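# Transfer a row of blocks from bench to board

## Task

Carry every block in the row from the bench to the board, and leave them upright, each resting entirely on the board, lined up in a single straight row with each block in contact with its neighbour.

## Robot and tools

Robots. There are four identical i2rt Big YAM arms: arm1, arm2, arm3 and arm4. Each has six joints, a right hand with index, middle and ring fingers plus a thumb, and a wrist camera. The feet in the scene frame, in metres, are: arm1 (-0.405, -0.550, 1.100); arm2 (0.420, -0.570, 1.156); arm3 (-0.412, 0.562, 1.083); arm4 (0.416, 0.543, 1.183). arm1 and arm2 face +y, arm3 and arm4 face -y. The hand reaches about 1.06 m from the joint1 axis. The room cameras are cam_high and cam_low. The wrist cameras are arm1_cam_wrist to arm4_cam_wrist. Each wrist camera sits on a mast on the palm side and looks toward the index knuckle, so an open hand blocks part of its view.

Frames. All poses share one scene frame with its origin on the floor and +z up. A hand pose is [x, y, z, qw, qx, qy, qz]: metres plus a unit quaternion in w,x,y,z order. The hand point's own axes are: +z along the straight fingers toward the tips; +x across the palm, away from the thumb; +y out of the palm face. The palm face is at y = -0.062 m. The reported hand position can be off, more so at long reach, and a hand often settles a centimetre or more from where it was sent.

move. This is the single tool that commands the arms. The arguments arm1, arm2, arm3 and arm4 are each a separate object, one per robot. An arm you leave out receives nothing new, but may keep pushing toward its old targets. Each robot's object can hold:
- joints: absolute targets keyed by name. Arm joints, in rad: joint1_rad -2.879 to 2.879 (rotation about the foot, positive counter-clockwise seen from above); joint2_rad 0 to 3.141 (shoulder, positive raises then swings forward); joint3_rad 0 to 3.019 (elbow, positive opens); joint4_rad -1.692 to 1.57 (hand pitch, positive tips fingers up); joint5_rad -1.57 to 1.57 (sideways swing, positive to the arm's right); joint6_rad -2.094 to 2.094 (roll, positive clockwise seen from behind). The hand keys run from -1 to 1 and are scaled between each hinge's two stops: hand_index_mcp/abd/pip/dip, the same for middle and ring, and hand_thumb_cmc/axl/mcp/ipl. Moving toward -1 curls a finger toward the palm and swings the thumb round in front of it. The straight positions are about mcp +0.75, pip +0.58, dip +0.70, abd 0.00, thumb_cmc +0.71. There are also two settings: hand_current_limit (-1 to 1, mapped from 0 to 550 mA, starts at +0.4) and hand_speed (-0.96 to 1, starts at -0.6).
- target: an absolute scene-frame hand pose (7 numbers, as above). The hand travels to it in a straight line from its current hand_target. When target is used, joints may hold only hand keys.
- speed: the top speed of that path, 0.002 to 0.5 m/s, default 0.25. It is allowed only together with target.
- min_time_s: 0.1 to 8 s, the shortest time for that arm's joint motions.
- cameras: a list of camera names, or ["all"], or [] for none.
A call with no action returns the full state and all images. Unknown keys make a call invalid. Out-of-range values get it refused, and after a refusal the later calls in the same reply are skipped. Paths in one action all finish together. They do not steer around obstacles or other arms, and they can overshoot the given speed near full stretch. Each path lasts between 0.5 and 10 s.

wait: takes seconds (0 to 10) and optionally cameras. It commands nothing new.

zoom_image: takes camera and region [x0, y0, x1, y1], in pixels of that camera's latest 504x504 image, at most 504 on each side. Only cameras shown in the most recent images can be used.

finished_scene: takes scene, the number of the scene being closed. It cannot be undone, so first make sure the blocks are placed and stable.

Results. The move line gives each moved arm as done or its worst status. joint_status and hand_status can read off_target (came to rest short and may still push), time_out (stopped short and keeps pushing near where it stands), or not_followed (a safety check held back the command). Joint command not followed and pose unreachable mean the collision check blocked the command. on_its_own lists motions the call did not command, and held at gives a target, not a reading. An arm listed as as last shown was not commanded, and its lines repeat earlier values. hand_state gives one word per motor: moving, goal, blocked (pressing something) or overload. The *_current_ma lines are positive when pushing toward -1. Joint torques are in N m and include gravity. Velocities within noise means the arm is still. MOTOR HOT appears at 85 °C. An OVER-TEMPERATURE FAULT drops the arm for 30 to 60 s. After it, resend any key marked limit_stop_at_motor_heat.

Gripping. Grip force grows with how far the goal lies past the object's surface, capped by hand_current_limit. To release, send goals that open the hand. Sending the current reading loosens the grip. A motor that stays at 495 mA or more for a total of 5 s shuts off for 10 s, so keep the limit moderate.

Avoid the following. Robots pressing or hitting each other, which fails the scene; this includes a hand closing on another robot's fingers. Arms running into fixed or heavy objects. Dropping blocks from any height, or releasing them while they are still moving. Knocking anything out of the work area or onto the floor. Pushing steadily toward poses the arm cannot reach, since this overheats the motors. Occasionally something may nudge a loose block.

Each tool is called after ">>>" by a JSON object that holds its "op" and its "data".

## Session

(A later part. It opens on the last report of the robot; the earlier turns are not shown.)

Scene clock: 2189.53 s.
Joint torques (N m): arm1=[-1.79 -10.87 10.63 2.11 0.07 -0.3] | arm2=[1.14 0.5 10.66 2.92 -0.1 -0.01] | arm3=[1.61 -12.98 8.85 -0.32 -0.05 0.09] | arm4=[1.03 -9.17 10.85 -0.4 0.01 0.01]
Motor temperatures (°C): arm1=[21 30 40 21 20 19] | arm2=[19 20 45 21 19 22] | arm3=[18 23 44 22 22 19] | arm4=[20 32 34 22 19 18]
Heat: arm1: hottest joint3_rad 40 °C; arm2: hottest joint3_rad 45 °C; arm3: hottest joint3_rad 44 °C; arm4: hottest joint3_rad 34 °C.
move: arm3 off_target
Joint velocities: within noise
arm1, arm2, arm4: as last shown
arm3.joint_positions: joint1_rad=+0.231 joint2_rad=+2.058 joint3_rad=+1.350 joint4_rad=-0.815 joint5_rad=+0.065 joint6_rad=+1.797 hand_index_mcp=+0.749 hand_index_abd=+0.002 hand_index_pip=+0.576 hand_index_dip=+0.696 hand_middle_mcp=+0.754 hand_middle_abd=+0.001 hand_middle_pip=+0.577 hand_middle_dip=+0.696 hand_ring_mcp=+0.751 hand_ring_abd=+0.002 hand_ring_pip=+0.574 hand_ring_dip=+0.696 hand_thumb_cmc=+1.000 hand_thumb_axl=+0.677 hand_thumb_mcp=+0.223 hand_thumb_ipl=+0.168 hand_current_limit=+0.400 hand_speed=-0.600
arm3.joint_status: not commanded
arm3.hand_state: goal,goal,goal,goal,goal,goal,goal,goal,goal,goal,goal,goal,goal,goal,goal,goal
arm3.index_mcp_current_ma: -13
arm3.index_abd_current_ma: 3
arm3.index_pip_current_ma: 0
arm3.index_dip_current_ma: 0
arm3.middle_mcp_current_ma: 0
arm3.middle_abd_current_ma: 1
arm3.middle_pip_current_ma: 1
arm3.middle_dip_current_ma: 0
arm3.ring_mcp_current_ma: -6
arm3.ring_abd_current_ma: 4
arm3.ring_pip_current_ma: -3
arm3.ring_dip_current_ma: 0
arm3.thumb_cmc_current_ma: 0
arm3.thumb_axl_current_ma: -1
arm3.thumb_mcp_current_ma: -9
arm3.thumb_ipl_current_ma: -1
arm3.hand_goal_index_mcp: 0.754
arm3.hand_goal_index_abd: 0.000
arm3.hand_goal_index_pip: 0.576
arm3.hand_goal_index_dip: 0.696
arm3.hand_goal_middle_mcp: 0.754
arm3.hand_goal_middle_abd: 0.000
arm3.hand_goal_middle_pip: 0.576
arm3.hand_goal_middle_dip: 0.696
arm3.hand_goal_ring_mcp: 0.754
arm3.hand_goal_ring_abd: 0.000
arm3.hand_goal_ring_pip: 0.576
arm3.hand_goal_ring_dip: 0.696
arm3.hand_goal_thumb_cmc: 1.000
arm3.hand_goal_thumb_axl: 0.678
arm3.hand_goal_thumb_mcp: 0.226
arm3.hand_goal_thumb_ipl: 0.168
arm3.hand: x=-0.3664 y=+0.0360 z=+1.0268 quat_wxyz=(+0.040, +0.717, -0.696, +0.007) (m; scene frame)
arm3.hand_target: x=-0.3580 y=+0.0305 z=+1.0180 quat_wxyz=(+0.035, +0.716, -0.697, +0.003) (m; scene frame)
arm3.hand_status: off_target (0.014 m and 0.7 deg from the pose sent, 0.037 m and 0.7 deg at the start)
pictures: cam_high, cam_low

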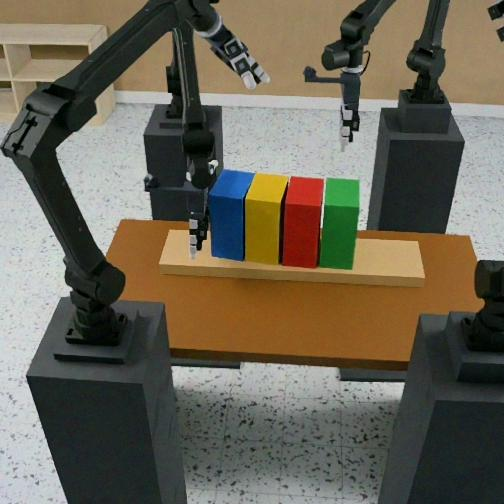

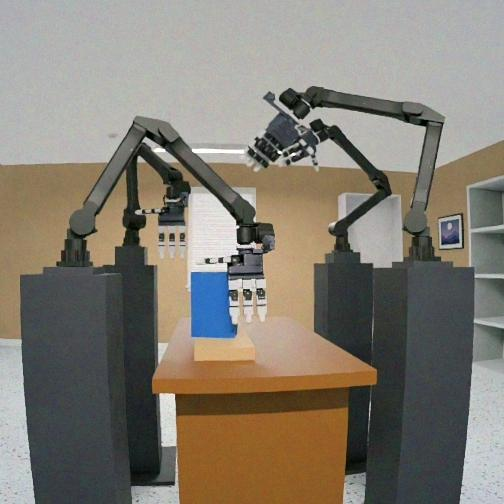

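>>> {"op": "move", "data": {"arm3": {"target": [-0.44, 0.03, 1.05, 0.035, 0.716, -0.697, 0.003], "speed": 0.15}, "arm4": {"target": [0.035, 0.36, 1.20, 0.035, 0.716, -0.697, 0.003], "speed": 0.15}}}

>>> {"op": "move", "data": {"arm3": {"target": [-0.46, 0.12, 1.30, 0.035, 0.716, -0.697, 0.003], "speed": 0.2}, "arm4": {"target": [0.035, 0.35, 1.01, 0.035, 0.716, -0.697, 0.003], "speed": 0.15}}}

>>> {"op": "move", "data": {"arm3": {"target": [-0.32, 0.37, 1.28, 0.035, 0.716, -0.697, 0.003], "speed": 0.2}, "cameras": ["cam_low", "cam_high"]}}

Scene clock: 2219.07 s.
Joint torques (N m): arm1=[-1.96 -11.05 10.63 2.17 0.07 -0.3] | arm2=[1.14 0.44 10.63 2.92 -0.09 -0.02] | arm3=[1.26 -15.62 5.78 -0.06 0.05 -0.08] | arm4=[1.03 -7.41 6.72 0.7 0.05 0.02]
Motor temperatures (°C): arm1=[21 30 40 21 19 19] | arm2=[19 20 45 21 19 22] | arm3=[18 24 44 22 22 19] | arm4=[20 32 34 22 19 18]
Heat: arm1: hottest joint3_rad 40 °C; arm2: hottest joint3_rad 45 °C; arm3: hottest joint3_rad 44 °C; arm4: hottest joint3_rad 34 °C.
move: arm3 done; arm4 done
Joint velocities: within noise
arm1, arm2: as last shown
arm3.joint_positions: joint1_rad=+0.089 joint2_rad=+2.012 joint3_rad=+1.350 joint4_rad=-0.852 joint5_rad=+0.057 joint6_rad=+1.674 hand_index_mcp=+0.752 hand_index_abd=+0.002 hand_index_pip=+0.576 hand_index_dip=+0.696 hand_middle_mcp=+0.754 hand_middle_abd=+0.001 hand_middle_pip=+0.577 hand_middle_dip=+0.696 hand_ring_mcp=+0.752 hand_ring_abd=+0.002 hand_ring_pip=+0.574 hand_ring_dip=+0.696 hand_thumb_cmc=+1.000 hand_thumb_axl=+0.677 hand_thumb_mcp=+0.223 hand_thumb_ipl=+0.168 hand_current_limit=+0.400 hand_speed=-0.600
arm3.joint_status: not commanded
arm3.hand_state: goal,goal,goal,goal,goal,goal,goal,goal,goal,goal,goal,goal,goal,goal,goal,goal
arm3.index_mcp_current_ma: -5
arm3.index_abd_current_ma: 3
arm3.index_pip_current_ma: 0
arm3.index_dip_current_ma: 0
arm3.middle_mcp_current_ma: 0
arm3.middle_abd_current_ma: 1
arm3.middle_pip_current_ma: 1
arm3.middle_dip_current_ma: 0
arm3.ring_mcp_current_ma: -5
arm3.ring_abd_current_ma: 4
arm3.ring_pip_current_ma: -3
arm3.ring_dip_current_ma: 0
arm3.thumb_cmc_current_ma: 0
arm3.thumb_axl_current_ma: -1
arm3.thumb_mcp_current_ma: -9
arm3.thumb_ipl_current_ma: -1
arm3.hand_goal_index_mcp: 0.754
arm3.hand_goal_index_abd: 0.000
arm3.hand_goal_index_pip: 0.576
arm3.hand_goal_index_dip: 0.696
arm3.hand_goal_middle_mcp: 0.754
arm3.hand_goal_middle_abd: 0.000
arm3.hand_goal_middle_pip: 0.576
arm3.hand_goal_middle_dip: 0.696
arm3.hand_goal_ring_mcp: 0.754
arm3.hand_goal_ring_abd: 0.000
arm3.hand_goal_ring_pip: 0.576
arm3.hand_goal_ring_dip: 0.696
arm3.hand_goal_thumb_cmc: 1.000
arm3.hand_goal_thumb_axl: 0.678
arm3.hand_goal_thumb_mcp: 0.226
arm3.hand_goal_thumb_ipl: 0.168
arm3.hand: x=-0.4432 y=+0.0257 z=+1.0501 quat_wxyz=(+0.039, +0.710, -0.703, +0.007) (m; scene frame)
arm3.hand_target: x=-0.4401 y=+0.0301 z=+1.0500 quat_wxyz=(+0.035, +0.716, -0.697, +0.003) (m; scene frame)
arm3.hand_status: done (0.005 m and 1.2 deg from the pose sent, 0.077 m and 0.7 deg at the start)
arm4.joint_positions: joint1_rad=-1.009 joint2_rad=+1.459 joint3_rad=+0.754 joint4_rad=-0.798 joint5_rad=-0.013 joint6_rad=+0.584 hand_index_mcp=+0.752 hand_index_abd=-0.002 hand_index_pip=+0.576 hand_index_dip=+0.695 hand_middle_mcp=+0.751 hand_middle_abd=-0.003 hand_middle_pip=+0.573 hand_middle_dip=+0.696 hand_ring_mcp=+0.751 hand_ring_abd=+0.003 hand_ring_pip=+0.576 hand_ring_dip=+0.697 hand_thumb_cmc=+1.000 hand_thumb_axl=+0.677 hand_thumb_mcp=+0.220 hand_thumb_ipl=+0.167 hand_current_limit=+0.400 hand_speed=-0.600
arm4.joint_status: not commanded
arm4.hand_state: goal,goal,goal,goal,goal,goal,goal,goal,goal,goal,goal,goal,goal,goal,goal,goal
arm4.index_mcp_current_ma: -1
arm4.index_abd_current_ma: -2
arm4.index_pip_current_ma: 0
arm4.index_dip_current_ma: -1
arm4.middle_mcp_current_ma: -3
arm4.middle_abd_current_ma: -2
arm4.middle_pip_current_ma: -2
arm4.middle_dip_current_ma: 0
arm4.ring_mcp_current_ma: -3
arm4.ring_abd_current_ma: 2
arm4.ring_pip_current_ma: 0
arm4.ring_dip_current_ma: 0
arm4.thumb_cmc_current_ma: 0
arm4.thumb_axl_current_ma: -1
arm4.thumb_mcp_current_ma: -10
arm4.thumb_ipl_current_ma: -1
arm4.hand_goal_index_mcp: 0.754
arm4.hand_goal_index_abd: 0.000
arm4.hand_goal_index_pip: 0.576
arm4.hand_goal_index_dip: 0.696
arm4.hand_goal_middle_mcp: 0.754
arm4.hand_goal_middle_abd: 0.000
arm4.hand_goal_middle_pip: 0.576
arm4.hand_goal_middle_dip: 0.696
arm4.hand_goal_ring_mcp: 0.754
arm4.hand_goal_ring_abd: 0.000
arm4.hand_goal_ring_pip: 0.576
arm4.hand_goal_ring_dip: 0.696
arm4.hand_goal_thumb_cmc: 1.000
arm4.hand_goal_thumb_axl: 0.678
arm4.hand_goal_thumb_mcp: 0.226
arm4.hand_goal_thumb_ipl: 0.168
arm4.hand: x=+0.0400 y=+0.3598 z=+1.1998 quat_wxyz=(+0.029, +0.715, -0.698, +0.005) (m; scene frame)
arm4.hand_target: x=+0.0350 y=+0.3601 z=+1.2001 quat_wxyz=(+0.035, +0.716, -0.697, +0.003) (m; scene frame)
arm4.hand_status: done (0.005 m and 0.7 deg from the pose sent, 0.062 m and 1.8 deg at the start)
pictures: none

Scene clock: 2221.10 s.
Joint torques (N m): arm1=[-1.79 -10.87 10.65 2.15 0.07 -0.3] | arm2=[1.14 0.5 10.65 2.91 -0.09 -0.01] | arm3=[0.38 -10.52 10.88 -0.18 0.01 -0.08] | arm4=[2.32 -10.75 3.28 0.72 0.09 0.19]
Motor temperatures (°C): arm1=[21 30 40 21 19 19] | arm2=[19 20 45 21 19 22] | arm3=[18 24 44 22 22 19] | arm4=[20 32 34 22 19 18]
Heat: arm1: hottest joint3_rad 40 °C; arm2: hottest joint3_rad 45 °C; arm3: hottest joint3_rad 44 °C; arm4: hottest joint3_rad 34 °C.
move: arm3 off_target; arm4 off_target
Joint velocities: within noise
arm1.joint_positions: joint1_rad=-0.504 joint2_rad=+1.342 joint3_rad=+1.609 joint4_rad=-1.037 joint5_rad=-0.005 joint6_rad=+0.414 hand_index_mcp=+0.758 hand_index_abd=+0.000 hand_index_pip=+0.577 hand_index_dip=+0.696 hand_middle_mcp=+0.758 hand_middle_abd=-0.001 hand_middle_pip=+0.577 hand_middle_dip=+0.696 hand_ring_mcp=+0.758 hand_ring_abd=+0.002 hand_ring_pip=+0.576 hand_ring_dip=+0.696 hand_thumb_cmc=+1.000 hand_thumb_axl=+0.677 hand_thumb_mcp=+0.222 hand_thumb_ipl=+0.168 hand_current_limit=+0.400 hand_speed=-0.600
arm1.joint_status: not commanded
arm1.hand_state: goal,goal,goal,goal,goal,goal,goal,goal,goal,goal,goal,goal,goal,goal,goal,goal
arm1.index_mcp_current_ma: 10
arm1.index_abd_current_ma: -1
arm1.index_pip_current_ma: 1
arm1.index_dip_current_ma: 0
arm1.middle_mcp_current_ma: 11
arm1.middle_abd_current_ma: -1
arm1.middle_pip_current_ma: 1
arm1.middle_dip_current_ma: 0
arm1.ring_mcp_current_ma: 9
arm1.ring_abd_current_ma: 4
arm1.ring_pip_current_ma: 0
arm1.ring_dip_current_ma: 0
arm1.thumb_cmc_current_ma: 0
arm1.thumb_axl_current_ma: -2
arm1.thumb_mcp_current_ma: -12
arm1.thumb_ipl_current_ma: -1
arm1.hand_goal_index_mcp: 0.754
arm1.hand_goal_index_abd: 0.000
arm1.hand_goal_index_pip: 0.576
arm1.hand_goal_index_dip: 0.696
arm1.hand_goal_middle_mcp: 0.754
arm1.hand_goal_middle_abd: 0.000
arm1.hand_goal_middle_pip: 0.576
arm1.hand_goal_middle_dip: 0.696
arm1.hand_goal_ring_mcp: 0.754
arm1.hand_goal_ring_abd: 0.000
arm1.hand_goal_ring_pip: 0.576
arm1.hand_goal_ring_dip: 0.696
arm1.hand_goal_thumb_cmc: 1.000
arm1.hand_goal_thumb_axl: 0.678
arm1.hand_goal_thumb_mcp: 0.226
arm1.hand_goal_thumb_ipl: 0.168
arm1.hand: x=-0.0706 y=-0.0606 z=+1.6000 quat_wxyz=(+0.011, +0.405, +0.824, +0.396) (m; scene frame)
arm1.hand_target: x=-0.0713 y=-0.0552 z=+1.6032 quat_wxyz=(+0.012, +0.399, +0.825, +0.399) (m; scene frame)
arm1.hand_status: not commanded
arm2: as last shown
arm3.joint_positions: joint1_rad=+0.089 joint2_rad=+1.527 joint3_rad=+1.354 joint4_rad=-1.379 joint5_rad=+0.057 joint6_rad=+1.657 hand_index_mcp=+0.752 hand_index_abd=+0.002 hand_index_pip=+0.576 hand_index_dip=+0.696 hand_middle_mcp=+0.754 hand_middle_abd=+0.001 hand_middle_pip=+0.577 hand_middle_dip=+0.696 hand_ring_mcp=+0.752 hand_ring_abd=+0.002 hand_ring_pip=+0.574 hand_ring_dip=+0.696 hand_thumb_cmc=+1.000 hand_thumb_axl=+0.677 hand_thumb_mcp=+0.223 hand_thumb_ipl=+0.168 hand_current_limit=+0.400 hand_speed=-0.600
arm3.joint_status: not commanded
arm3.hand_state: goal,goal,goal,goal,goal,goal,goal,goal,goal,goal,goal,goal,goal,goal,goal,goal
arm3.index_mcp_current_ma: -5
arm3.index_abd_current_ma: 3
arm3.index_pip_current_ma: 0
arm3.index_dip_current_ma: 0
arm3.middle_mcp_current_ma: 0
arm3.middle_abd_current_ma: 1
arm3.middle_pip_current_ma: 1
arm3.middle_dip_current_ma: 0
arm3.ring_mcp_current_ma: -5
arm3.ring_abd_current_ma: 4
arm3.ring_pip_current_ma: -3
arm3.ring_dip_current_ma: 0
arm3.thumb_cmc_current_ma: 0
arm3.thumb_axl_current_ma: -1
arm3.thumb_mcp_current_ma: -9
arm3.thumb_ipl_current_ma: -1
arm3.hand_goal_index_mcp: 0.754
arm3.hand_goal_index_abd: 0.000
arm3.hand_goal_index_pip: 0.576
arm3.hand_goal_index_dip: 0.696
arm3.hand_goal_middle_mcp: 0.754
arm3.hand_goal_middle_abd: 0.000
arm3.hand_goal_middle_pip: 0.576
arm3.hand_goal_middle_dip: 0.696
arm3.hand_goal_ring_mcp: 0.754
arm3.hand_goal_ring_abd: 0.000
arm3.hand_goal_ring_pip: 0.576
arm3.hand_goal_ring_dip: 0.696
arm3.hand_goal_thumb_cmc: 1.000
arm3.hand_goal_thumb_axl: 0.678
arm3.hand_goal_thumb_mcp: 0.226
arm3.hand_goal_thumb_ipl: 0.168
arm3.hand: x=-0.4570 y=+0.1304 z=+1.2878 quat_wxyz=(+0.028, +0.717, -0.697, -0.008) (m; scene frame)
arm3.hand_target: x=-0.4600 y=+0.1205 z=+1.3000 quat_wxyz=(+0.035, +0.716, -0.697, +0.003) (m; scene frame)
arm3.hand_status: off_target (0.016 m and 1.5 deg from the pose sent, 0.268 m and 1.2 deg at the start)
arm4.joint_positions: joint1_rad=-1.009 joint2_rad=+2.011 joint3_rad=+0.696 joint4_rad=-0.206 joint5_rad=-0.013 joint6_rad=+0.584 hand_index_mcp=+0.752 hand_index_abd=-0.002 hand_index_pip=+0.576 hand_index_dip=+0.695 hand_middle_mcp=+0.751 hand_middle_abd=-0.003 hand_middle_pip=+0.573 hand_middle_dip=+0.696 hand_ring_mcp=+0.751 hand_ring_abd=+0.003 hand_ring_pip=+0.576 hand_ring_dip=+0.697 hand_thumb_cmc=+1.000 hand_thumb_axl=+0.677 hand_thumb_mcp=+0.220 hand_thumb_ipl=+0.167 hand_current_limit=+0.400 hand_speed=-0.600
arm4.joint_status: not commanded
arm4.hand_state: goal,goal,goal,goal,goal,goal,goal,goal,goal,goal,goal,goal,goal,goal,goal,goal
arm4.index_mcp_current_ma: -1
arm4.index_abd_current_ma: -2
arm4.index_pip_current_ma: 0
arm4.index_dip_current_ma: -1
arm4.middle_mcp_current_ma: -3
arm4.middle_abd_current_ma: -2
arm4.middle_pip_current_ma: -2
arm4.middle_dip_current_ma: 0
arm4.ring_mcp_current_ma: -3
arm4.ring_abd_current_ma: 2
arm4.ring_pip_current_ma: 0
arm4.ring_dip_current_ma: 0
arm4.thumb_cmc_current_ma: 0
arm4.thumb_axl_current_ma: -1
arm4.thumb_mcp_current_ma: -10
arm4.thumb_ipl_current_ma: -1
arm4.hand_goal_index_mcp: 0.754
arm4.hand_goal_index_abd: 0.000
arm4.hand_goal_index_pip: 0.576
arm4.hand_goal_index_dip: 0.696
arm4.hand_goal_middle_mcp: 0.754
arm4.hand_goal_middle_abd: 0.000
arm4.hand_goal_middle_pip: 0.576
arm4.hand_goal_middle_dip: 0.696
arm4.hand_goal_ring_mcp: 0.754
arm4.hand_goal_ring_abd: 0.000
arm4.hand_goal_ring_pip: 0.576
arm4.hand_goal_ring_dip: 0.696
arm4.hand_goal_thumb_cmc: 1.000
arm4.hand_goal_thumb_axl: 0.678
arm4.hand_goal_thumb_mcp: 0.226
arm4.hand_goal_thumb_ipl: 0.168
arm4.hand: x=+0.0440 y=+0.3607 z=+1.0060 quat_wxyz=(+0.020, +0.715, -0.698, +0.007) (m; scene frame)
arm4.hand_target: x=+0.0353 y=+0.3501 z=+1.0101 quat_wxyz=(+0.035, +0.716, -0.697, +0.003) (m; scene frame)
arm4.hand_status: off_target (0.015 m and 1.8 deg from the pose sent, 0.190 m and 0.7 deg at the start)
pictures: none

Scene clock: 2223.10 s.
Joint torques (N m): arm1=[-1.96 -10.87 10.66 2.14 0.06 -0.29] | arm2=[1.14 0.5 10.63 2.92 -0.09 -0.01] | arm3=[0.79 -3.72 7.43 -0.09 -0.06 0.08] | arm4=[2.43 -11.16 3.26 0.7 0.12 0.2]
Motor temperatures (°C): arm1=[21 30 40 21 19 19] | arm2=[19 20 45 21 19 22] | arm3=[18 24 44 22 22 19] | arm4=[20 32 34 22 19 18]
Heat: arm1: hottest joint3_rad 40 °C; arm2: hottest joint3_rad 45 °C; arm3: hottest joint3_rad 44 °C; arm4: hottest joint3_rad 34 °C.
move: arm3 off_target
Joint velocities: within noise
arm1, arm4: as last shown
arm2.joint_positions: joint1_rad=+0.023 joint2_rad=+0.633 joint3_rad=+1.412 joint4_rad=-1.240 joint5_rad=-0.029 joint6_rad=+1.095 hand_index_mcp=+0.754 hand_index_abd=+0.001 hand_index_pip=+0.577 hand_index_dip=+0.696 hand_middle_mcp=+0.755 hand_middle_abd=+0.000 hand_middle_pip=+0.577 hand_middle_dip=+0.696 hand_ring_mcp=+0.755 hand_ring_abd=+0.001 hand_ring_pip=+0.577 hand_ring_dip=+0.696 hand_thumb_cmc=+0.714 hand_thumb_axl=+0.677 hand_thumb_mcp=+0.226 hand_thumb_ipl=+0.168 hand_current_limit=+0.400 hand_speed=-0.600
arm2.joint_status: not commanded
arm2.hand_state: goal,goal,goal,goal,goal,goal,goal,overload,goal,goal,goal,goal,goal,goal,goal,goal
arm2.index_mcp_current_ma: 0
arm2.index_abd_current_ma: 0
arm2.index_pip_current_ma: 1
arm2.index_dip_current_ma: 0
arm2.middle_mcp_current_ma: 0
arm2.middle_abd_current_ma: 0
arm2.middle_pip_current_ma: 1
arm2.middle_dip_current_ma: 0
arm2.ring_mcp_current_ma: 0
arm2.ring_abd_current_ma: 0
arm2.ring_pip_current_ma: 1
arm2.ring_dip_current_ma: 0
arm2.thumb_cmc_current_ma: 0
arm2.thumb_axl_current_ma: -1
arm2.thumb_mcp_current_ma: 0
arm2.thumb_ipl_current_ma: 0
arm2.hand_goal_index_mcp: 0.754
arm2.hand_goal_index_abd: 0.000
arm2.hand_goal_index_pip: 0.576
arm2.hand_goal_index_dip: 0.696
arm2.hand_goal_middle_mcp: 0.754
arm2.hand_goal_middle_abd: 0.000
arm2.hand_goal_middle_pip: 0.576
arm2.hand_goal_middle_dip: 0.696
arm2.hand_goal_ring_mcp: 0.754
arm2.hand_goal_ring_abd: 0.000
arm2.hand_goal_ring_pip: 0.576
arm2.hand_goal_ring_dip: 0.696
arm2.hand_goal_thumb_cmc: 0.714
arm2.hand_goal_thumb_axl: 0.678
arm2.hand_goal_thumb_mcp: 0.226
arm2.hand_goal_thumb_ipl: 0.168
arm2.hand: x=+0.4982 y=-0.2990 z=+1.7344 quat_wxyz=(-0.293, +0.427, +0.739, +0.431) (m; scene frame)
arm2.hand_target: x=+0.4985 y=-0.3023 z=+1.7450 quat_wxyz=(-0.299, +0.424, +0.733, +0.439) (m; scene frame)
arm2.hand_status: not commanded
arm3.joint_positions: joint1_rad=+0.676 joint2_rad=+1.040 joint3_rad=+0.928 joint4_rad=-1.434 joint5_rad=-0.041 joint6_rad=+2.101 hand_index_mcp=+0.752 hand_index_abd=+0.002 hand_index_pip=+0.576 hand_index_dip=+0.696 hand_middle_mcp=+0.754 hand_middle_abd=+0.001 hand_middle_pip=+0.577 hand_middle_dip=+0.696 hand_ring_mcp=+0.752 hand_ring_abd=+0.002 hand_ring_pip=+0.574 hand_ring_dip=+0.696 hand_thumb_cmc=+1.000 hand_thumb_axl=+0.677 hand_thumb_mcp=+0.223 hand_thumb_ipl=+0.168 hand_current_limit=+0.400 hand_speed=-0.600
arm3.joint_status: not commanded
arm3.hand_state: goal,goal,goal,goal,goal,goal,goal,goal,goal,goal,goal,goal,goal,goal,goal,goal
arm3.index_mcp_current_ma: -5
arm3.index_abd_current_ma: 2
arm3.index_pip_current_ma: 0
arm3.index_dip_current_ma: 0
arm3.middle_mcp_current_ma: 0
arm3.middle_abd_current_ma: 1
arm3.middle_pip_current_ma: 1
arm3.middle_dip_current_ma: 0
arm3.ring_mcp_current_ma: -5
arm3.ring_abd_current_ma: 3
arm3.ring_pip_current_ma: -3
arm3.ring_dip_current_ma: 0
arm3.thumb_cmc_current_ma: 0
arm3.thumb_axl_current_ma: -1
arm3.thumb_mcp_current_ma: -9
arm3.thumb_ipl_current_ma: -1
arm3.hand_goal_index_mcp: 0.754
arm3.hand_goal_index_abd: 0.000
arm3.hand_goal_index_pip: 0.576
arm3.hand_goal_index_dip: 0.696
arm3.hand_goal_middle_mcp: 0.754
arm3.hand_goal_middle_abd: 0.000
arm3.hand_goal_middle_pip: 0.576
arm3.hand_goal_middle_dip: 0.696
arm3.hand_goal_ring_mcp: 0.754
arm3.hand_goal_ring_abd: 0.000
arm3.hand_goal_ring_pip: 0.576
arm3.hand_goal_ring_dip: 0.696
arm3.hand_goal_thumb_cmc: 1.000
arm3.hand_goal_thumb_axl: 0.678
arm3.hand_goal_thumb_mcp: 0.226
arm3.hand_goal_thumb_ipl: 0.168
arm3.hand: x=-0.3181 y=+0.3647 z=+1.2822 quat_wxyz=(-0.018, +0.765, -0.644, +0.019) (m; scene frame)
arm3.hand_target: x=-0.3209 y=+0.3692 z=+1.2801 quat_wxyz=(-0.020, +0.762, -0.647, +0.011) (m; scene frame)
arm3.hand_status: off_target (0.006 m and 10.5 deg from the pose sent, 0.276 m and 1.5 deg at the start; a joint's target at an end of its range on 23 of 60 steps)
pictures: cam_high, cam_low

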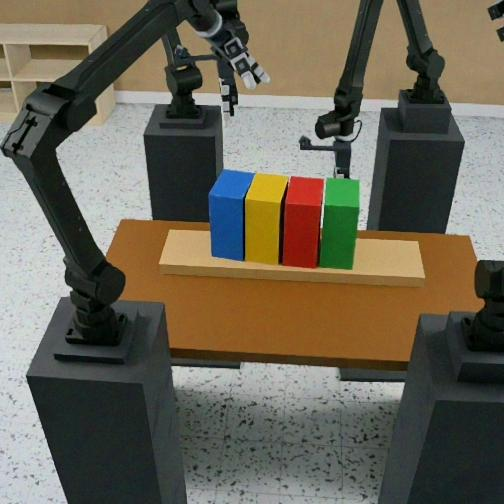

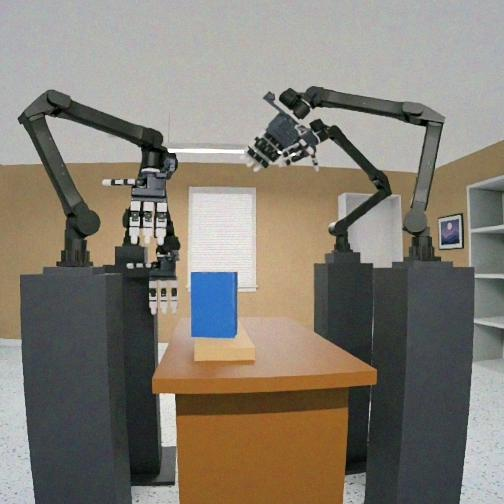

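>>> {"op": "move", "data": {"arm3": {"target": [-0.42, 0.40, 1.44, 0.118, 0.724, -0.659, 0.169], "speed": 0.15}, "arm4": {"target": [0.052, 0.285, 1.01, 0.035, 0.716, -0.697, 0.003], "speed": 0.1}}}

>>> {"op": "move", "data": {"arm4": {"target": [0.052, 0.252, 1.01, 0.035, 0.716, -0.697, 0.003], "speed": 0.04}, "cameras": ["cam_low", "cam_high"]}}

>>> {"op": "zoom_image", "data": {"camera": "cam_high", "region": [190, 160, 380, 290]}}

Scene clock: 2246.47 s.
Joint torques (N m): arm1=[-1.85 -10.93 10.63 2.14 0.05 -0.3] | arm2=[1.2 0.44 10.65 2.91 -0.09 -0.01] | arm3=[0.03 0.73 11.04 0.49 0.08 -0.09] | arm4=[2.78 -10.58 4.53 -0.2 0.13 0.21]
Motor temperatures (°C): arm1=[21 30 40 21 19 19] | arm2=[19 20 45 21 19 22] | arm3=[18 23 44 22 22 19] | arm4=[20 32 33 22 19 18]
Heat: arm1: hottest joint3_rad 40 °C; arm2: hottest joint3_rad 45 °C; arm3: hottest joint3_rad 44 °C; arm4: hottest joint3_rad 33 °C.
move: arm3 off_target; arm4 done
Joint velocities: within noise
arm1, arm2: as last shown
arm3.joint_positions: joint1_rad=+0.535 joint2_rad=+0.651 joint3_rad=+1.109 joint4_rad=-1.670 joint5_rad=+0.135 joint6_rad=+2.011 hand_index_mcp=+0.752 hand_index_abd=+0.002 hand_index_pip=+0.576 hand_index_dip=+0.696 hand_middle_mcp=+0.754 hand_middle_abd=+0.001 hand_middle_pip=+0.577 hand_middle_dip=+0.696 hand_ring_mcp=+0.752 hand_ring_abd=+0.002 hand_ring_pip=+0.574 hand_ring_dip=+0.696 hand_thumb_cmc=+1.000 hand_thumb_axl=+0.677 hand_thumb_mcp=+0.223 hand_thumb_ipl=+0.168 hand_current_limit=+0.400 hand_speed=-0.600
arm3.joint_status: not commanded
arm3.hand_state: goal,goal,goal,goal,goal,goal,goal,goal,goal,goal,goal,goal,goal,goal,goal,goal
arm3.index_mcp_current_ma: -5
arm3.index_abd_current_ma: 2
arm3.index_pip_current_ma: 0
arm3.index_dip_current_ma: 0
arm3.middle_mcp_current_ma: 0
arm3.middle_abd_current_ma: 1
arm3.middle_pip_current_ma: 1
arm3.middle_dip_current_ma: 0
arm3.ring_mcp_current_ma: -5
arm3.ring_abd_current_ma: 3
arm3.ring_pip_current_ma: -3
arm3.ring_dip_current_ma: 0
arm3.thumb_cmc_current_ma: 0
arm3.thumb_axl_current_ma: -1
arm3.thumb_mcp_current_ma: -9
arm3.thumb_ipl_current_ma: -1
arm3.hand_goal_index_mcp: 0.754
arm3.hand_goal_index_abd: 0.000
arm3.hand_goal_index_pip: 0.576
arm3.hand_goal_index_dip: 0.696
arm3.hand_goal_middle_mcp: 0.754
arm3.hand_goal_middle_abd: 0.000
arm3.hand_goal_middle_pip: 0.576
arm3.hand_goal_middle_dip: 0.696
arm3.hand_goal_ring_mcp: 0.754
arm3.hand_goal_ring_abd: 0.000
arm3.hand_goal_ring_pip: 0.576
arm3.hand_goal_ring_dip: 0.696
arm3.hand_goal_thumb_cmc: 1.000
arm3.hand_goal_thumb_axl: 0.678
arm3.hand_goal_thumb_mcp: 0.226
arm3.hand_goal_thumb_ipl: 0.168
arm3.hand: x=-0.4189 y=+0.4009 z=+1.4253 quat_wxyz=(+0.114, +0.726, -0.660, +0.155) (m; scene frame)
arm3.hand_target: x=-0.4201 y=+0.4003 z=+1.4396 quat_wxyz=(+0.118, +0.724, -0.659, +0.169) (m; scene frame)
arm3.hand_status: off_target (0.015 m and 1.7 deg from the pose sent, 0.191 m and 23.8 deg at the start)
arm4.joint_positions: joint1_rad=-0.842 joint2_rad=+2.023 joint3_rad=+0.772 joint4_rad=-0.234 joint5_rad=+0.001 joint6_rad=+0.746 hand_index_mcp=+0.752 hand_index_abd=-0.002 hand_index_pip=+0.576 hand_index_dip=+0.695 hand_middle_mcp=+0.751 hand_middle_abd=-0.003 hand_middle_pip=+0.573 hand_middle_dip=+0.696 hand_ring_mcp=+0.751 hand_ring_abd=+0.003 hand_ring_pip=+0.576 hand_ring_dip=+0.697 hand_thumb_cmc=+1.000 hand_thumb_axl=+0.677 hand_thumb_mcp=+0.220 hand_thumb_ipl=+0.167 hand_current_limit=+0.400 hand_speed=-0.600
arm4.joint_status: not commanded
arm4.hand_state: goal,goal,goal,goal,goal,goal,goal,goal,goal,goal,goal,goal,goal,goal,goal,goal
arm4.index_mcp_current_ma: -1
arm4.index_abd_current_ma: -2
arm4.index_pip_current_ma: 0
arm4.index_dip_current_ma: -1
arm4.middle_mcp_current_ma: -3
arm4.middle_abd_current_ma: -2
arm4.middle_pip_current_ma: -2
arm4.middle_dip_current_ma: 0
arm4.ring_mcp_current_ma: -3
arm4.ring_abd_current_ma: 2
arm4.ring_pip_current_ma: 0
arm4.ring_dip_current_ma: 0
arm4.thumb_cmc_current_ma: 0
arm4.thumb_axl_current_ma: -1
arm4.thumb_mcp_current_ma: -10
arm4.thumb_ipl_current_ma: -1
arm4.hand_goal_index_mcp: 0.754
arm4.hand_goal_index_abd: 0.000
arm4.hand_goal_index_pip: 0.576
arm4.hand_goal_index_dip: 0.696
arm4.hand_goal_middle_mcp: 0.754
arm4.hand_goal_middle_abd: 0.000
arm4.hand_goal_middle_pip: 0.576
arm4.hand_goal_middle_dip: 0.696
arm4.hand_goal_ring_mcp: 0.754
arm4.hand_goal_ring_abd: 0.000
arm4.hand_goal_ring_pip: 0.576
arm4.hand_goal_ring_dip: 0.696
arm4.hand_goal_thumb_cmc: 1.000
arm4.hand_goal_thumb_axl: 0.678
arm4.hand_goal_thumb_mcp: 0.226
arm4.hand_goal_thumb_ipl: 0.168
arm4.hand: x=+0.0544 y=+0.2916 z=+1.0128 quat_wxyz=(+0.037, +0.717, -0.696, +0.004) (m; scene frame)
arm4.hand_target: x=+0.0521 y=+0.2851 z=+1.0101 quat_wxyz=(+0.035, +0.716, -0.697, +0.003) (m; scene frame)
arm4.hand_status: done (0.008 m and 0.3 deg from the pose sent, 0.076 m and 1.7 deg at the start)
pictures: none

Scene clock: 2247.83 s.
Joint torques (N m): arm1=[-1.9 -10.81 10.65 2.18 0.07 -0.3] | arm2=[1.14 0.44 10.65 2.92 -0.1 -0.02] | arm3=[0.21 0.79 11.02 0.46 0.07 -0.11] | arm4=[2.43 -10.58 5.03 -0.25 0.08 0.21]
Motor temperatures (°C): arm1=[21 30 40 21 19 19] | arm2=[19 20 45 21 19 22] | arm3=[18 23 44 22 22 19] | arm4=[20 32 33 22 19 18]
Heat: arm1: hottest joint3_rad 40 °C; arm2: hottest joint3_rad 45 °C; arm3: hottest joint3_rad 44 °C; arm4: hottest joint3_rad 33 °C.
move: arm4 done
Joint velocities: within noise
arm1, arm2, arm3: as last shown
arm3.joint_positions: joint1_rad=+0.535 joint2_rad=+0.651 joint3_rad=+1.109 joint4_rad=-1.670 joint5_rad=+0.135 joint6_rad=+2.010 hand_index_mcp=+0.752 hand_index_abd=+0.002 hand_index_pip=+0.576 hand_index_dip=+0.696 hand_middle_mcp=+0.754 hand_middle_abd=+0.001 hand_middle_pip=+0.577 hand_middle_dip=+0.696 hand_ring_mcp=+0.752 hand_ring_abd=+0.002 hand_ring_pip=+0.574 hand_ring_dip=+0.696 hand_thumb_cmc=+1.000 hand_thumb_axl=+0.677 hand_thumb_mcp=+0.223 hand_thumb_ipl=+0.168 hand_current_limit=+0.400 hand_speed=-0.600
arm3.hand: x=-0.4189 y=+0.4009 z=+1.4254 quat_wxyz=(+0.114, +0.726, -0.660, +0.155) (m; scene frame)
arm3.hand_target: x=-0.4201 y=+0.4002 z=+1.4396 quat_wxyz=(+0.118, +0.724, -0.659, +0.169) (m; scene frame)
arm4.joint_positions: joint1_rad=-0.787 joint2_rad=+2.048 joint3_rad=+0.839 joint4_rad=-0.280 joint5_rad=+0.008 joint6_rad=+0.804 hand_index_mcp=+0.752 hand_index_abd=-0.002 hand_index_pip=+0.576 hand_index_dip=+0.695 hand_middle_mcp=+0.751 hand_middle_abd=-0.003 hand_middle_pip=+0.573 hand_middle_dip=+0.696 hand_ring_mcp=+0.751 hand_ring_abd=+0.004 hand_ring_pip=+0.576 hand_ring_dip=+0.697 hand_thumb_cmc=+1.000 hand_thumb_axl=+0.677 hand_thumb_mcp=+0.220 hand_thumb_ipl=+0.167 hand_current_limit=+0.400 hand_speed=-0.600
arm4.joint_status: not commanded
arm4.hand_state: goal,goal,goal,goal,goal,goal,goal,goal,goal,goal,goal,goal,goal,goal,goal,goal
arm4.index_mcp_current_ma: -1
arm4.index_abd_current_ma: -2
arm4.index_pip_current_ma: 0
arm4.index_dip_current_ma: -1
arm4.middle_mcp_current_ma: -3
arm4.middle_abd_current_ma: -2
arm4.middle_pip_current_ma: -2
arm4.middle_dip_current_ma: 0
arm4.ring_mcp_current_ma: -3
arm4.ring_abd_current_ma: 4
arm4.ring_pip_current_ma: 0
arm4.ring_dip_current_ma: 0
arm4.thumb_cmc_current_ma: 0
arm4.thumb_axl_current_ma: -1
arm4.thumb_mcp_current_ma: -10
arm4.thumb_ipl_current_ma: -1
arm4.hand_goal_index_mcp: 0.754
arm4.hand_goal_index_abd: 0.000
arm4.hand_goal_index_pip: 0.576
arm4.hand_goal_index_dip: 0.696
arm4.hand_goal_middle_mcp: 0.754
arm4.hand_goal_middle_abd: 0.000
arm4.hand_goal_middle_pip: 0.576
arm4.hand_goal_middle_dip: 0.696
arm4.hand_goal_ring_mcp: 0.754
arm4.hand_goal_ring_abd: 0.000
arm4.hand_goal_ring_pip: 0.576
arm4.hand_goal_ring_dip: 0.696
arm4.hand_goal_thumb_cmc: 1.000
arm4.hand_goal_thumb_axl: 0.678
arm4.hand_goal_thumb_mcp: 0.226
arm4.hand_goal_thumb_ipl: 0.168
arm4.hand: x=+0.0546 y=+0.2618 z=+1.0122 quat_wxyz=(+0.035, +0.716, -0.697, +0.002) (m; scene frame)
arm4.hand_target: x=+0.0522 y=+0.2522 z=+1.0101 quat_wxyz=(+0.035, +0.716, -0.697, +0.003) (m; scene frame)
arm4.hand_status: done (0.010 m and 0.1 deg from the pose sent, 0.040 m and 0.3 deg at the start)
pictures: cam_high, cam_low

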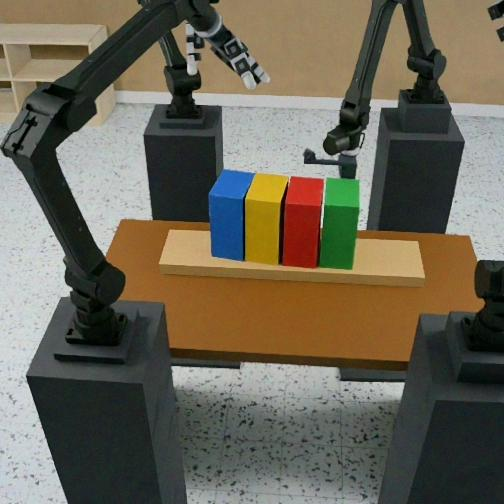

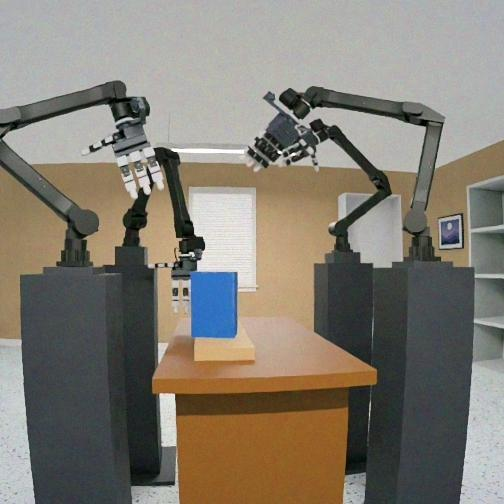

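Scaled by 2.653 from the camera's 504x504 image, which has a finer 720x720 frame.

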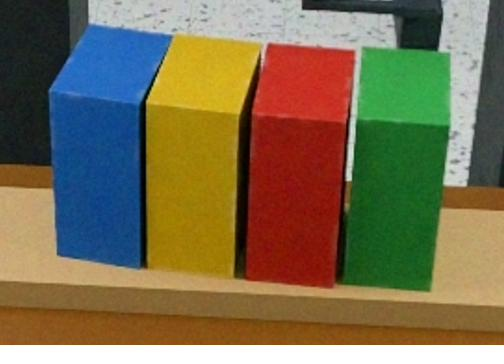

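>>> {"op": "move", "data": {"arm4": {"target": [0.050, 0.231, 1.008, 0.035, 0.716, -0.697, 0.003], "speed": 0.04}, "cameras": ["cam_high"]}}

>>> {"op": "zoom_image", "data": {"camera": "cam_high", "region": [190, 160, 380, 290]}}

Scene clock: 2280.70 s.
Joint torques (N m): arm1=[-1.85 -10.93 10.61 2.17 0.08 -0.29] | arm2=[1.14 0.5 10.65 2.91 -0.1 -0.01] | arm3=[-0.15 0.91 10.97 0.49 0.1 -0.09] | arm4=[3.08 -11.28 5.81 0.01 -0.03 0.24]
Motor temperatures (°C): arm1=[20 30 40 21 19 19] | arm2=[19 20 45 21 19 22] | arm3=[18 22 47 22 22 19] | arm4=[20 32 32 22 19 18]
Heat: arm1: hottest joint3_rad 40 °C; arm2: hottest joint3_rad 45 °C; arm3: hottest joint3_rad 47 °C; arm4: hottest joint2_rad 32 °C.
move: arm4 off_target
Joint velocities: within noise
arm1, arm2, arm3: as last shown
arm4.joint_positions: joint1_rad=-0.761 joint2_rad=+2.072 joint3_rad=+0.882 joint4_rad=-0.313 joint5_rad=+0.014 joint6_rad=+0.834 hand_index_mcp=+0.752 hand_index_abd=-0.002 hand_index_pip=+0.576 hand_index_dip=+0.695 hand_middle_mcp=+0.751 hand_middle_abd=-0.003 hand_middle_pip=+0.573 hand_middle_dip=+0.696 hand_ring_mcp=+0.753 hand_ring_abd=+0.006 hand_ring_pip=+0.576 hand_ring_dip=+0.697 hand_thumb_cmc=+1.000 hand_thumb_axl=+0.677 hand_thumb_mcp=+0.220 hand_thumb_ipl=+0.167 hand_current_limit=+0.400 hand_speed=-0.600
arm4.joint_status: not commanded
arm4.hand_state: goal,goal,goal,goal,goal,goal,goal,goal,goal,goal,goal,goal,goal,goal,goal,goal
arm4.index_mcp_current_ma: -1
arm4.index_abd_current_ma: -2
arm4.index_pip_current_ma: 0
arm4.index_dip_current_ma: -1
arm4.middle_mcp_current_ma: -3
arm4.middle_abd_current_ma: -2
arm4.middle_pip_current_ma: -2
arm4.middle_dip_current_ma: 0
arm4.ring_mcp_current_ma: -1
arm4.ring_abd_current_ma: 6
arm4.ring_pip_current_ma: 0
arm4.ring_dip_current_ma: 0
arm4.thumb_cmc_current_ma: 0
arm4.thumb_axl_current_ma: -1
arm4.thumb_mcp_current_ma: -10
arm4.thumb_ipl_current_ma: -1
arm4.hand_goal_index_mcp: 0.754
arm4.hand_goal_index_abd: 0.000
arm4.hand_goal_index_pip: 0.576
arm4.hand_goal_index_dip: 0.696
arm4.hand_goal_middle_mcp: 0.754
arm4.hand_goal_middle_abd: 0.000
arm4.hand_goal_middle_pip: 0.576
arm4.hand_goal_middle_dip: 0.696
arm4.hand_goal_ring_mcp: 0.754
arm4.hand_goal_ring_abd: 0.000
arm4.hand_goal_ring_pip: 0.576
arm4.hand_goal_ring_dip: 0.696
arm4.hand_goal_thumb_cmc: 1.000
arm4.hand_goal_thumb_axl: 0.678
arm4.hand_goal_thumb_mcp: 0.226
arm4.hand_goal_thumb_ipl: 0.168
arm4.hand: x=+0.0549 y=+0.2478 z=+1.0086 quat_wxyz=(+0.028, +0.714, -0.699, +0.000) (m; scene frame)
arm4.hand_target: x=+0.0504 y=+0.2312 z=+1.0085 quat_wxyz=(+0.035, +0.716, -0.697, +0.003) (m; scene frame)
arm4.hand_status: off_target (0.018 m and 0.9 deg from the pose sent, 0.031 m and 0.1 deg at the start)
pictures: cam_high

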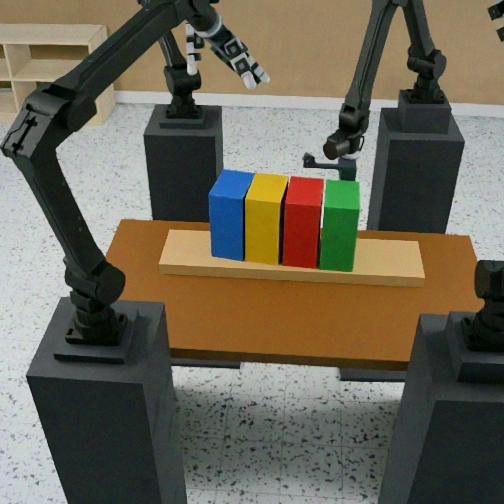

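Scaled by 2.653 from the camera's 504x504 image, which has a finer 720x720 frame.

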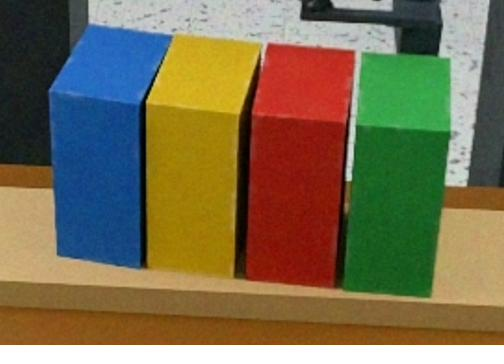

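>>> {"op": "move", "data": {"arm4": {"target": [0.047, 0.224, 1.008, 0.035, 0.716, -0.697, 0.003], "speed": 0.04}}}

>>> {"op": "move", "data": {"arm4": {"target": [0.047, 0.30, 1.02, 0.035, 0.716, -0.697, 0.003], "speed": 0.12}}}

>>> {"op": "move", "data": {"arm4": {"target": [-0.068, 0.285, 1.01, 0.035, 0.716, -0.697, 0.003], "speed": 0.12}, "cameras": ["cam_high"]}}

>>> {"op": "zoom_image", "data": {"camera": "cam_high", "region": [190, 160, 380, 290]}}

Scene clock: 2290.27 s.
Joint torques (N m): arm1=[-1.96 -10.93 10.66 2.14 0.06 -0.3] | arm2=[1.14 0.44 10.63 2.92 -0.09 -0.02] | arm3=[0.32 0.62 10.96 0.51 0.07 -0.11] | arm4=[2.96 -11.63 6.23 -0.06 -0.05 0.2]
Motor temperatures (°C): arm1=[20 30 40 21 19 19] | arm2=[19 20 45 21 19 22] | arm3=[18 22 47 22 22 19] | arm4=[20 32 32 22 19 18]
Heat: arm1: hottest joint3_rad 40 °C; arm2: hottest joint3_rad 45 °C; arm3: hottest joint3_rad 47 °C; arm4: hottest joint2_rad 32 °C.
move: arm4 off_target
Joint velocities: within noise
arm1, arm2, arm3: as last shown
arm4.joint_positions: joint1_rad=-0.758 joint2_rad=+2.081 joint3_rad=+0.901 joint4_rad=-0.329 joint5_rad=+0.014 joint6_rad=+0.839 hand_index_mcp=+0.752 hand_index_abd=-0.002 hand_index_pip=+0.576 hand_index_dip=+0.695 hand_middle_mcp=+0.751 hand_middle_abd=-0.003 hand_middle_pip=+0.573 hand_middle_dip=+0.696 hand_ring_mcp=+0.753 hand_ring_abd=+0.006 hand_ring_pip=+0.576 hand_ring_dip=+0.697 hand_thumb_cmc=+1.000 hand_thumb_axl=+0.677 hand_thumb_mcp=+0.220 hand_thumb_ipl=+0.167 hand_current_limit=+0.400 hand_speed=-0.600
arm4.joint_status: not commanded
arm4.hand_state: goal,goal,goal,goal,goal,goal,goal,goal,goal,goal,goal,goal,goal,goal,goal,goal
arm4.index_mcp_current_ma: -1
arm4.index_abd_current_ma: -2
arm4.index_pip_current_ma: 0
arm4.index_dip_current_ma: -1
arm4.middle_mcp_current_ma: -3
arm4.middle_abd_current_ma: -2
arm4.middle_pip_current_ma: -2
arm4.middle_dip_current_ma: 0
arm4.ring_mcp_current_ma: -1
arm4.ring_abd_current_ma: 6
arm4.ring_pip_current_ma: 0
arm4.ring_dip_current_ma: 0
arm4.thumb_cmc_current_ma: 0
arm4.thumb_axl_current_ma: -1
arm4.thumb_mcp_current_ma: -10
arm4.thumb_ipl_current_ma: -1
arm4.hand_goal_index_mcp: 0.754
arm4.hand_goal_index_abd: 0.000
arm4.hand_goal_index_pip: 0.576
arm4.hand_goal_index_dip: 0.696
arm4.hand_goal_middle_mcp: 0.754
arm4.hand_goal_middle_abd: 0.000
arm4.hand_goal_middle_pip: 0.576
arm4.hand_goal_middle_dip: 0.696
arm4.hand_goal_ring_mcp: 0.754
arm4.hand_goal_ring_abd: 0.000
arm4.hand_goal_ring_pip: 0.576
arm4.hand_goal_ring_dip: 0.696
arm4.hand_goal_thumb_cmc: 1.000
arm4.hand_goal_thumb_axl: 0.678
arm4.hand_goal_thumb_mcp: 0.226
arm4.hand_goal_thumb_ipl: 0.168
arm4.hand: x=+0.0526 y=+0.2430 z=+1.0078 quat_wxyz=(+0.026, +0.714, -0.700, +0.000) (m; scene frame)
arm4.hand_target: x=+0.0475 y=+0.2243 z=+1.0085 quat_wxyz=(+0.035, +0.716, -0.697, +0.003) (m; scene frame)
arm4.hand_status: off_target (0.020 m and 1.2 deg from the pose sent, 0.025 m and 0.9 deg at the start)
pictures: none

Scene clock: 2291.60 s.
Joint torques (N m): arm1=[-1.9 -10.81 10.66 2.15 0.07 -0.29] | arm2=[1.2 0.5 10.65 2.92 -0.1 -0.01] | arm3=[0.21 0.73 10.97 0.54 0.07 -0.08] | arm4=[0.79 -12.81 2.41 0.87 -0.01 -0.07]
Motor temperatures (°C): arm1=[20 30 40 21 19 19] | arm2=[19 20 45 21 19 22] | arm3=[18 22 47 22 22 19] | arm4=[20 32 32 22 19 18]
Heat: arm1: hottest joint3_rad 40 °C; arm2: hottest joint3_rad 45 °C; arm3: hottest joint3_rad 47 °C; arm4: hottest joint2_rad 32 °C.
move: arm4 off_target
Joint velocities: within noise
arm1, arm2, arm3: as last shown
arm4.joint_positions: joint1_rad=-0.867 joint2_rad=+2.024 joint3_rad=+0.774 joint4_rad=-0.272 joint5_rad=+0.002 joint6_rad=+0.730 hand_index_mcp=+0.752 hand_index_abd=-0.002 hand_index_pip=+0.576 hand_index_dip=+0.695 hand_middle_mcp=+0.751 hand_middle_abd=-0.003 hand_middle_pip=+0.573 hand_middle_dip=+0.696 hand_ring_mcp=+0.753 hand_ring_abd=+0.003 hand_ring_pip=+0.576 hand_ring_dip=+0.697 hand_thumb_cmc=+1.000 hand_thumb_axl=+0.677 hand_thumb_mcp=+0.220 hand_thumb_ipl=+0.167 hand_current_limit=+0.400 hand_speed=-0.600
arm4.joint_status: not commanded
arm4.hand_state: goal,goal,goal,goal,goal,goal,goal,goal,goal,goal,goal,goal,goal,goal,goal,goal
arm4.index_mcp_current_ma: -1
arm4.index_abd_current_ma: -2
arm4.index_pip_current_ma: 0
arm4.index_dip_current_ma: -1
arm4.middle_mcp_current_ma: -3
arm4.middle_abd_current_ma: -2
arm4.middle_pip_current_ma: -2
arm4.middle_dip_current_ma: 0
arm4.ring_mcp_current_ma: -1
arm4.ring_abd_current_ma: 2
arm4.ring_pip_current_ma: 0
arm4.ring_dip_current_ma: 0
arm4.thumb_cmc_current_ma: 0
arm4.thumb_axl_current_ma: -1
arm4.thumb_mcp_current_ma: -10
arm4.thumb_ipl_current_ma: -1
arm4.hand_goal_index_mcp: 0.754
arm4.hand_goal_index_abd: 0.000
arm4.hand_goal_index_pip: 0.576
arm4.hand_goal_index_dip: 0.696
arm4.hand_goal_middle_mcp: 0.754
arm4.hand_goal_middle_abd: 0.000
arm4.hand_goal_middle_pip: 0.576
arm4.hand_goal_middle_dip: 0.696
arm4.hand_goal_ring_mcp: 0.754
arm4.hand_goal_ring_abd: 0.000
arm4.hand_goal_ring_pip: 0.576
arm4.hand_goal_ring_dip: 0.696
arm4.hand_goal_thumb_cmc: 1.000
arm4.hand_goal_thumb_axl: 0.678
arm4.hand_goal_thumb_mcp: 0.226
arm4.hand_goal_thumb_ipl: 0.168
arm4.hand: x=+0.0540 y=+0.3055 z=+1.0106 quat_wxyz=(+0.018, +0.714, -0.700, +0.003) (m; scene frame)
arm4.hand_target: x=+0.0470 y=+0.3001 z=+1.0199 quat_wxyz=(+0.035, +0.716, -0.697, +0.003) (m; scene frame)
arm4.hand_status: off_target (0.013 m and 1.9 deg from the pose sent, 0.059 m and 1.2 deg at the start)
pictures: none

Scene clock: 2293.23 s.
Joint torques (N m): arm1=[-1.79 -10.99 10.63 2.14 0.07 -0.31] | arm2=[1.14 0.5 10.65 2.92 -0.09 -0.01] | arm3=[0.03 0.67 10.96 0.54 0.07 -0.09] | arm4=[0.85 -13.51 6.09 -0.25 -0.03 0.06]
Motor temperatures (°C): arm1=[20 30 40 21 19 19] | arm2=[19 20 45 21 19 22] | arm3=[18 22 47 22 22 19] | arm4=[20 32 32 22 19 18]
Heat: arm1: hottest joint3_rad 40 °C; arm2: hottest joint3_rad 45 °C; arm3: hottest joint3_rad 47 °C; arm4: hottest joint2_rad 32 °C.
move: arm4 done
Joint velocities: within noise
arm1, arm2, arm3: as last shown
arm4.joint_positions: joint1_rad=-1.006 joint2_rad=+2.128 joint3_rad=+1.051 joint4_rad=-0.412 joint5_rad=-0.010 joint6_rad=+0.589 hand_index_mcp=+0.752 hand_index_abd=-0.002 hand_index_pip=+0.576 hand_index_dip=+0.695 hand_middle_mcp=+0.751 hand_middle_abd=-0.003 hand_middle_pip=+0.573 hand_middle_dip=+0.696 hand_ring_mcp=+0.753 hand_ring_abd=+0.003 hand_ring_pip=+0.576 hand_ring_dip=+0.697 hand_thumb_cmc=+1.000 hand_thumb_axl=+0.677 hand_thumb_mcp=+0.220 hand_thumb_ipl=+0.167 hand_current_limit=+0.400 hand_speed=-0.600
arm4.joint_status: not commanded
arm4.hand_state: goal,goal,goal,goal,goal,goal,goal,goal,goal,goal,goal,goal,goal,goal,goal,goal
arm4.index_mcp_current_ma: -1
arm4.index_abd_current_ma: -2
arm4.index_pip_current_ma: 0
arm4.index_dip_current_ma: -1
arm4.middle_mcp_current_ma: -3
arm4.middle_abd_current_ma: -2
arm4.middle_pip_current_ma: -2
arm4.middle_dip_current_ma: 0
arm4.ring_mcp_current_ma: -1
arm4.ring_abd_current_ma: 2
arm4.ring_pip_current_ma: 0
arm4.ring_dip_current_ma: 0
arm4.thumb_cmc_current_ma: 0
arm4.thumb_axl_current_ma: -1
arm4.thumb_mcp_current_ma: -10
arm4.thumb_ipl_current_ma: -1
arm4.hand_goal_index_mcp: 0.754
arm4.hand_goal_index_abd: 0.000
arm4.hand_goal_index_pip: 0.576
arm4.hand_goal_index_dip: 0.696
arm4.hand_goal_middle_mcp: 0.754
arm4.hand_goal_middle_abd: 0.000
arm4.hand_goal_middle_pip: 0.576
arm4.hand_goal_middle_dip: 0.696
arm4.hand_goal_ring_mcp: 0.754
arm4.hand_goal_ring_abd: 0.000
arm4.hand_goal_ring_pip: 0.576
arm4.hand_goal_ring_dip: 0.696
arm4.hand_goal_thumb_cmc: 1.000
arm4.hand_goal_thumb_axl: 0.678
arm4.hand_goal_thumb_mcp: 0.226
arm4.hand_goal_thumb_ipl: 0.168
arm4.hand: x=-0.0598 y=+0.2876 z=+1.0120 quat_wxyz=(+0.035, +0.714, -0.699, +0.002) (m; scene frame)
arm4.hand_target: x=-0.0678 y=+0.2852 z=+1.0101 quat_wxyz=(+0.035, +0.716, -0.697, +0.003) (m; scene frame)
arm4.hand_status: done (0.009 m and 0.3 deg from the pose sent, 0.124 m and 1.9 deg at the start)
pictures: cam_high

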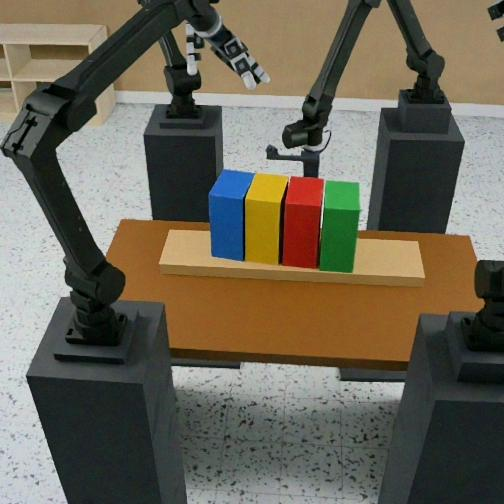

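Scaled by 2.653 from the camera's 504x504 image, which has a finer 720x720 frame.

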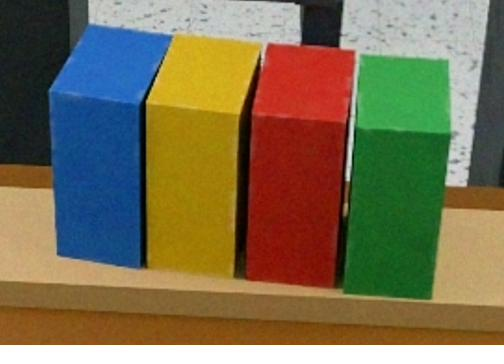

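>>> {"op": "move", "data": {"arm4": {"target": [-0.072, 0.228, 1.008, 0.035, 0.716, -0.697, 0.003], "speed": 0.04}, "cameras": ["cam_high"]}}

>>> {"op": "zoom_image", "data": {"camera": "cam_high", "region": [190, 160, 380, 290]}}

Scene clock: 2301.40 s.
Joint torques (N m): arm1=[-1.96 -10.99 10.67 2.15 0.07 -0.29] | arm2=[1.14 0.44 10.63 2.92 -0.1 -0.01] | arm3=[0.21 0.97 11.03 0.49 0.09 -0.08] | arm4=[2.55 -14.1 7.51 -0.17 -0.09 0.18]
Motor temperatures (°C): arm1=[20 30 40 21 19 19] | arm2=[19 20 45 21 19 22] | arm3=[18 22 48 22 22 19] | arm4=[20 32 32 22 19 18]
Heat: arm1: hottest joint3_rad 40 °C; arm2: hottest joint3_rad 45 °C; arm3: hottest joint3_rad 48 °C; arm4: hottest joint2_rad 32 °C.
move: arm4 off_target
Joint velocities: within noise
arm1.joint_positions: joint1_rad=-0.504 joint2_rad=+1.342 joint3_rad=+1.609 joint4_rad=-1.037 joint5_rad=-0.005 joint6_rad=+0.414 hand_index_mcp=+0.758 hand_index_abd=+0.000 hand_index_pip=+0.577 hand_index_dip=+0.696 hand_middle_mcp=+0.758 hand_middle_abd=-0.001 hand_middle_pip=+0.577 hand_middle_dip=+0.696 hand_ring_mcp=+0.758 hand_ring_abd=+0.002 hand_ring_pip=+0.576 hand_ring_dip=+0.696 hand_thumb_cmc=+1.000 hand_thumb_axl=+0.677 hand_thumb_mcp=+0.222 hand_thumb_ipl=+0.168 hand_current_limit=+0.400 hand_speed=-0.600
arm1.joint_status: not commanded
arm1.hand_state: goal,goal,goal,goal,goal,goal,goal,goal,goal,goal,goal,goal,goal,goal,goal,goal
arm1.index_mcp_current_ma: 10
arm1.index_abd_current_ma: -1
arm1.index_pip_current_ma: 1
arm1.index_dip_current_ma: 0
arm1.middle_mcp_current_ma: 11
arm1.middle_abd_current_ma: -1
arm1.middle_pip_current_ma: 1
arm1.middle_dip_current_ma: 0
arm1.ring_mcp_current_ma: 9
arm1.ring_abd_current_ma: 4
arm1.ring_pip_current_ma: 0
arm1.ring_dip_current_ma: 0
arm1.thumb_cmc_current_ma: 0
arm1.thumb_axl_current_ma: -2
arm1.thumb_mcp_current_ma: -12
arm1.thumb_ipl_current_ma: -1
arm1.hand_goal_index_mcp: 0.754
arm1.hand_goal_index_abd: 0.000
arm1.hand_goal_index_pip: 0.576
arm1.hand_goal_index_dip: 0.696
arm1.hand_goal_middle_mcp: 0.754
arm1.hand_goal_middle_abd: 0.000
arm1.hand_goal_middle_pip: 0.576
arm1.hand_goal_middle_dip: 0.696
arm1.hand_goal_ring_mcp: 0.754
arm1.hand_goal_ring_abd: 0.000
arm1.hand_goal_ring_pip: 0.576
arm1.hand_goal_ring_dip: 0.696
arm1.hand_goal_thumb_cmc: 1.000
arm1.hand_goal_thumb_axl: 0.678
arm1.hand_goal_thumb_mcp: 0.226
arm1.hand_goal_thumb_ipl: 0.168
arm1.hand: x=-0.0706 y=-0.0606 z=+1.6000 quat_wxyz=(+0.011, +0.405, +0.824, +0.396) (m; scene frame)
arm1.hand_target: x=-0.0713 y=-0.0552 z=+1.6032 quat_wxyz=(+0.012, +0.399, +0.825, +0.399) (m; scene frame)
arm1.hand_status: not commanded
arm2, arm3: as last shown
arm4.joint_positions: joint1_rad=-0.944 joint2_rad=+2.179 joint3_rad=+1.157 joint4_rad=-0.484 joint5_rad=+0.000 joint6_rad=+0.656 hand_index_mcp=+0.752 hand_index_abd=-0.002 hand_index_pip=+0.576 hand_index_dip=+0.695 hand_middle_mcp=+0.751 hand_middle_abd=-0.003 hand_middle_pip=+0.573 hand_middle_dip=+0.696 hand_ring_mcp=+0.753 hand_ring_abd=+0.005 hand_ring_pip=+0.576 hand_ring_dip=+0.697 hand_thumb_cmc=+1.000 hand_thumb_axl=+0.677 hand_thumb_mcp=+0.220 hand_thumb_ipl=+0.167 hand_current_limit=+0.400 hand_speed=-0.600
arm4.joint_status: not commanded
arm4.hand_state: goal,goal,goal,goal,goal,goal,goal,goal,goal,goal,goal,goal,goal,goal,goal,goal
arm4.index_mcp_current_ma: -1
arm4.index_abd_current_ma: -2
arm4.index_pip_current_ma: 0
arm4.index_dip_current_ma: -1
arm4.middle_mcp_current_ma: -3
arm4.middle_abd_current_ma: -2
arm4.middle_pip_current_ma: -2
arm4.middle_dip_current_ma: 0
arm4.ring_mcp_current_ma: 0
arm4.ring_abd_current_ma: 5
arm4.ring_pip_current_ma: 0
arm4.ring_dip_current_ma: 0
arm4.thumb_cmc_current_ma: 0
arm4.thumb_axl_current_ma: -1
arm4.thumb_mcp_current_ma: -10
arm4.thumb_ipl_current_ma: -1
arm4.hand_goal_index_mcp: 0.754
arm4.hand_goal_index_abd: 0.000
arm4.hand_goal_index_pip: 0.576
arm4.hand_goal_index_dip: 0.696
arm4.hand_goal_middle_mcp: 0.754
arm4.hand_goal_middle_abd: 0.000
arm4.hand_goal_middle_pip: 0.576
arm4.hand_goal_middle_dip: 0.696
arm4.hand_goal_ring_mcp: 0.754
arm4.hand_goal_ring_abd: 0.000
arm4.hand_goal_ring_pip: 0.576
arm4.hand_goal_ring_dip: 0.696
arm4.hand_goal_thumb_cmc: 1.000
arm4.hand_goal_thumb_axl: 0.678
arm4.hand_goal_thumb_mcp: 0.226
arm4.hand_goal_thumb_ipl: 0.168
arm4.hand: x=-0.0650 y=+0.2477 z=+1.0079 quat_wxyz=(+0.026, +0.713, -0.701, +0.001) (m; scene frame)
arm4.hand_target: x=-0.0714 y=+0.2283 z=+1.0085 quat_wxyz=(+0.035, +0.716, -0.697, +0.003) (m; scene frame)
arm4.hand_status: off_target (0.021 m and 1.2 deg from the pose sent, 0.061 m and 0.3 deg at the start)
pictures: cam_high

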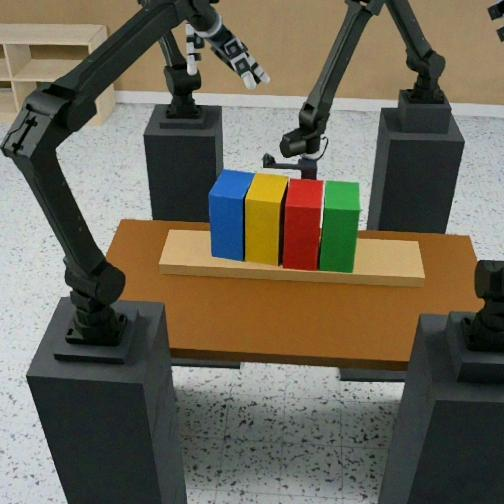

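Scaled by 2.653 from the camera's 504x504 image, which has a finer 720x720 frame.

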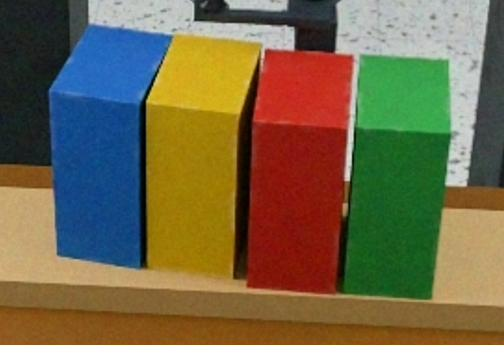

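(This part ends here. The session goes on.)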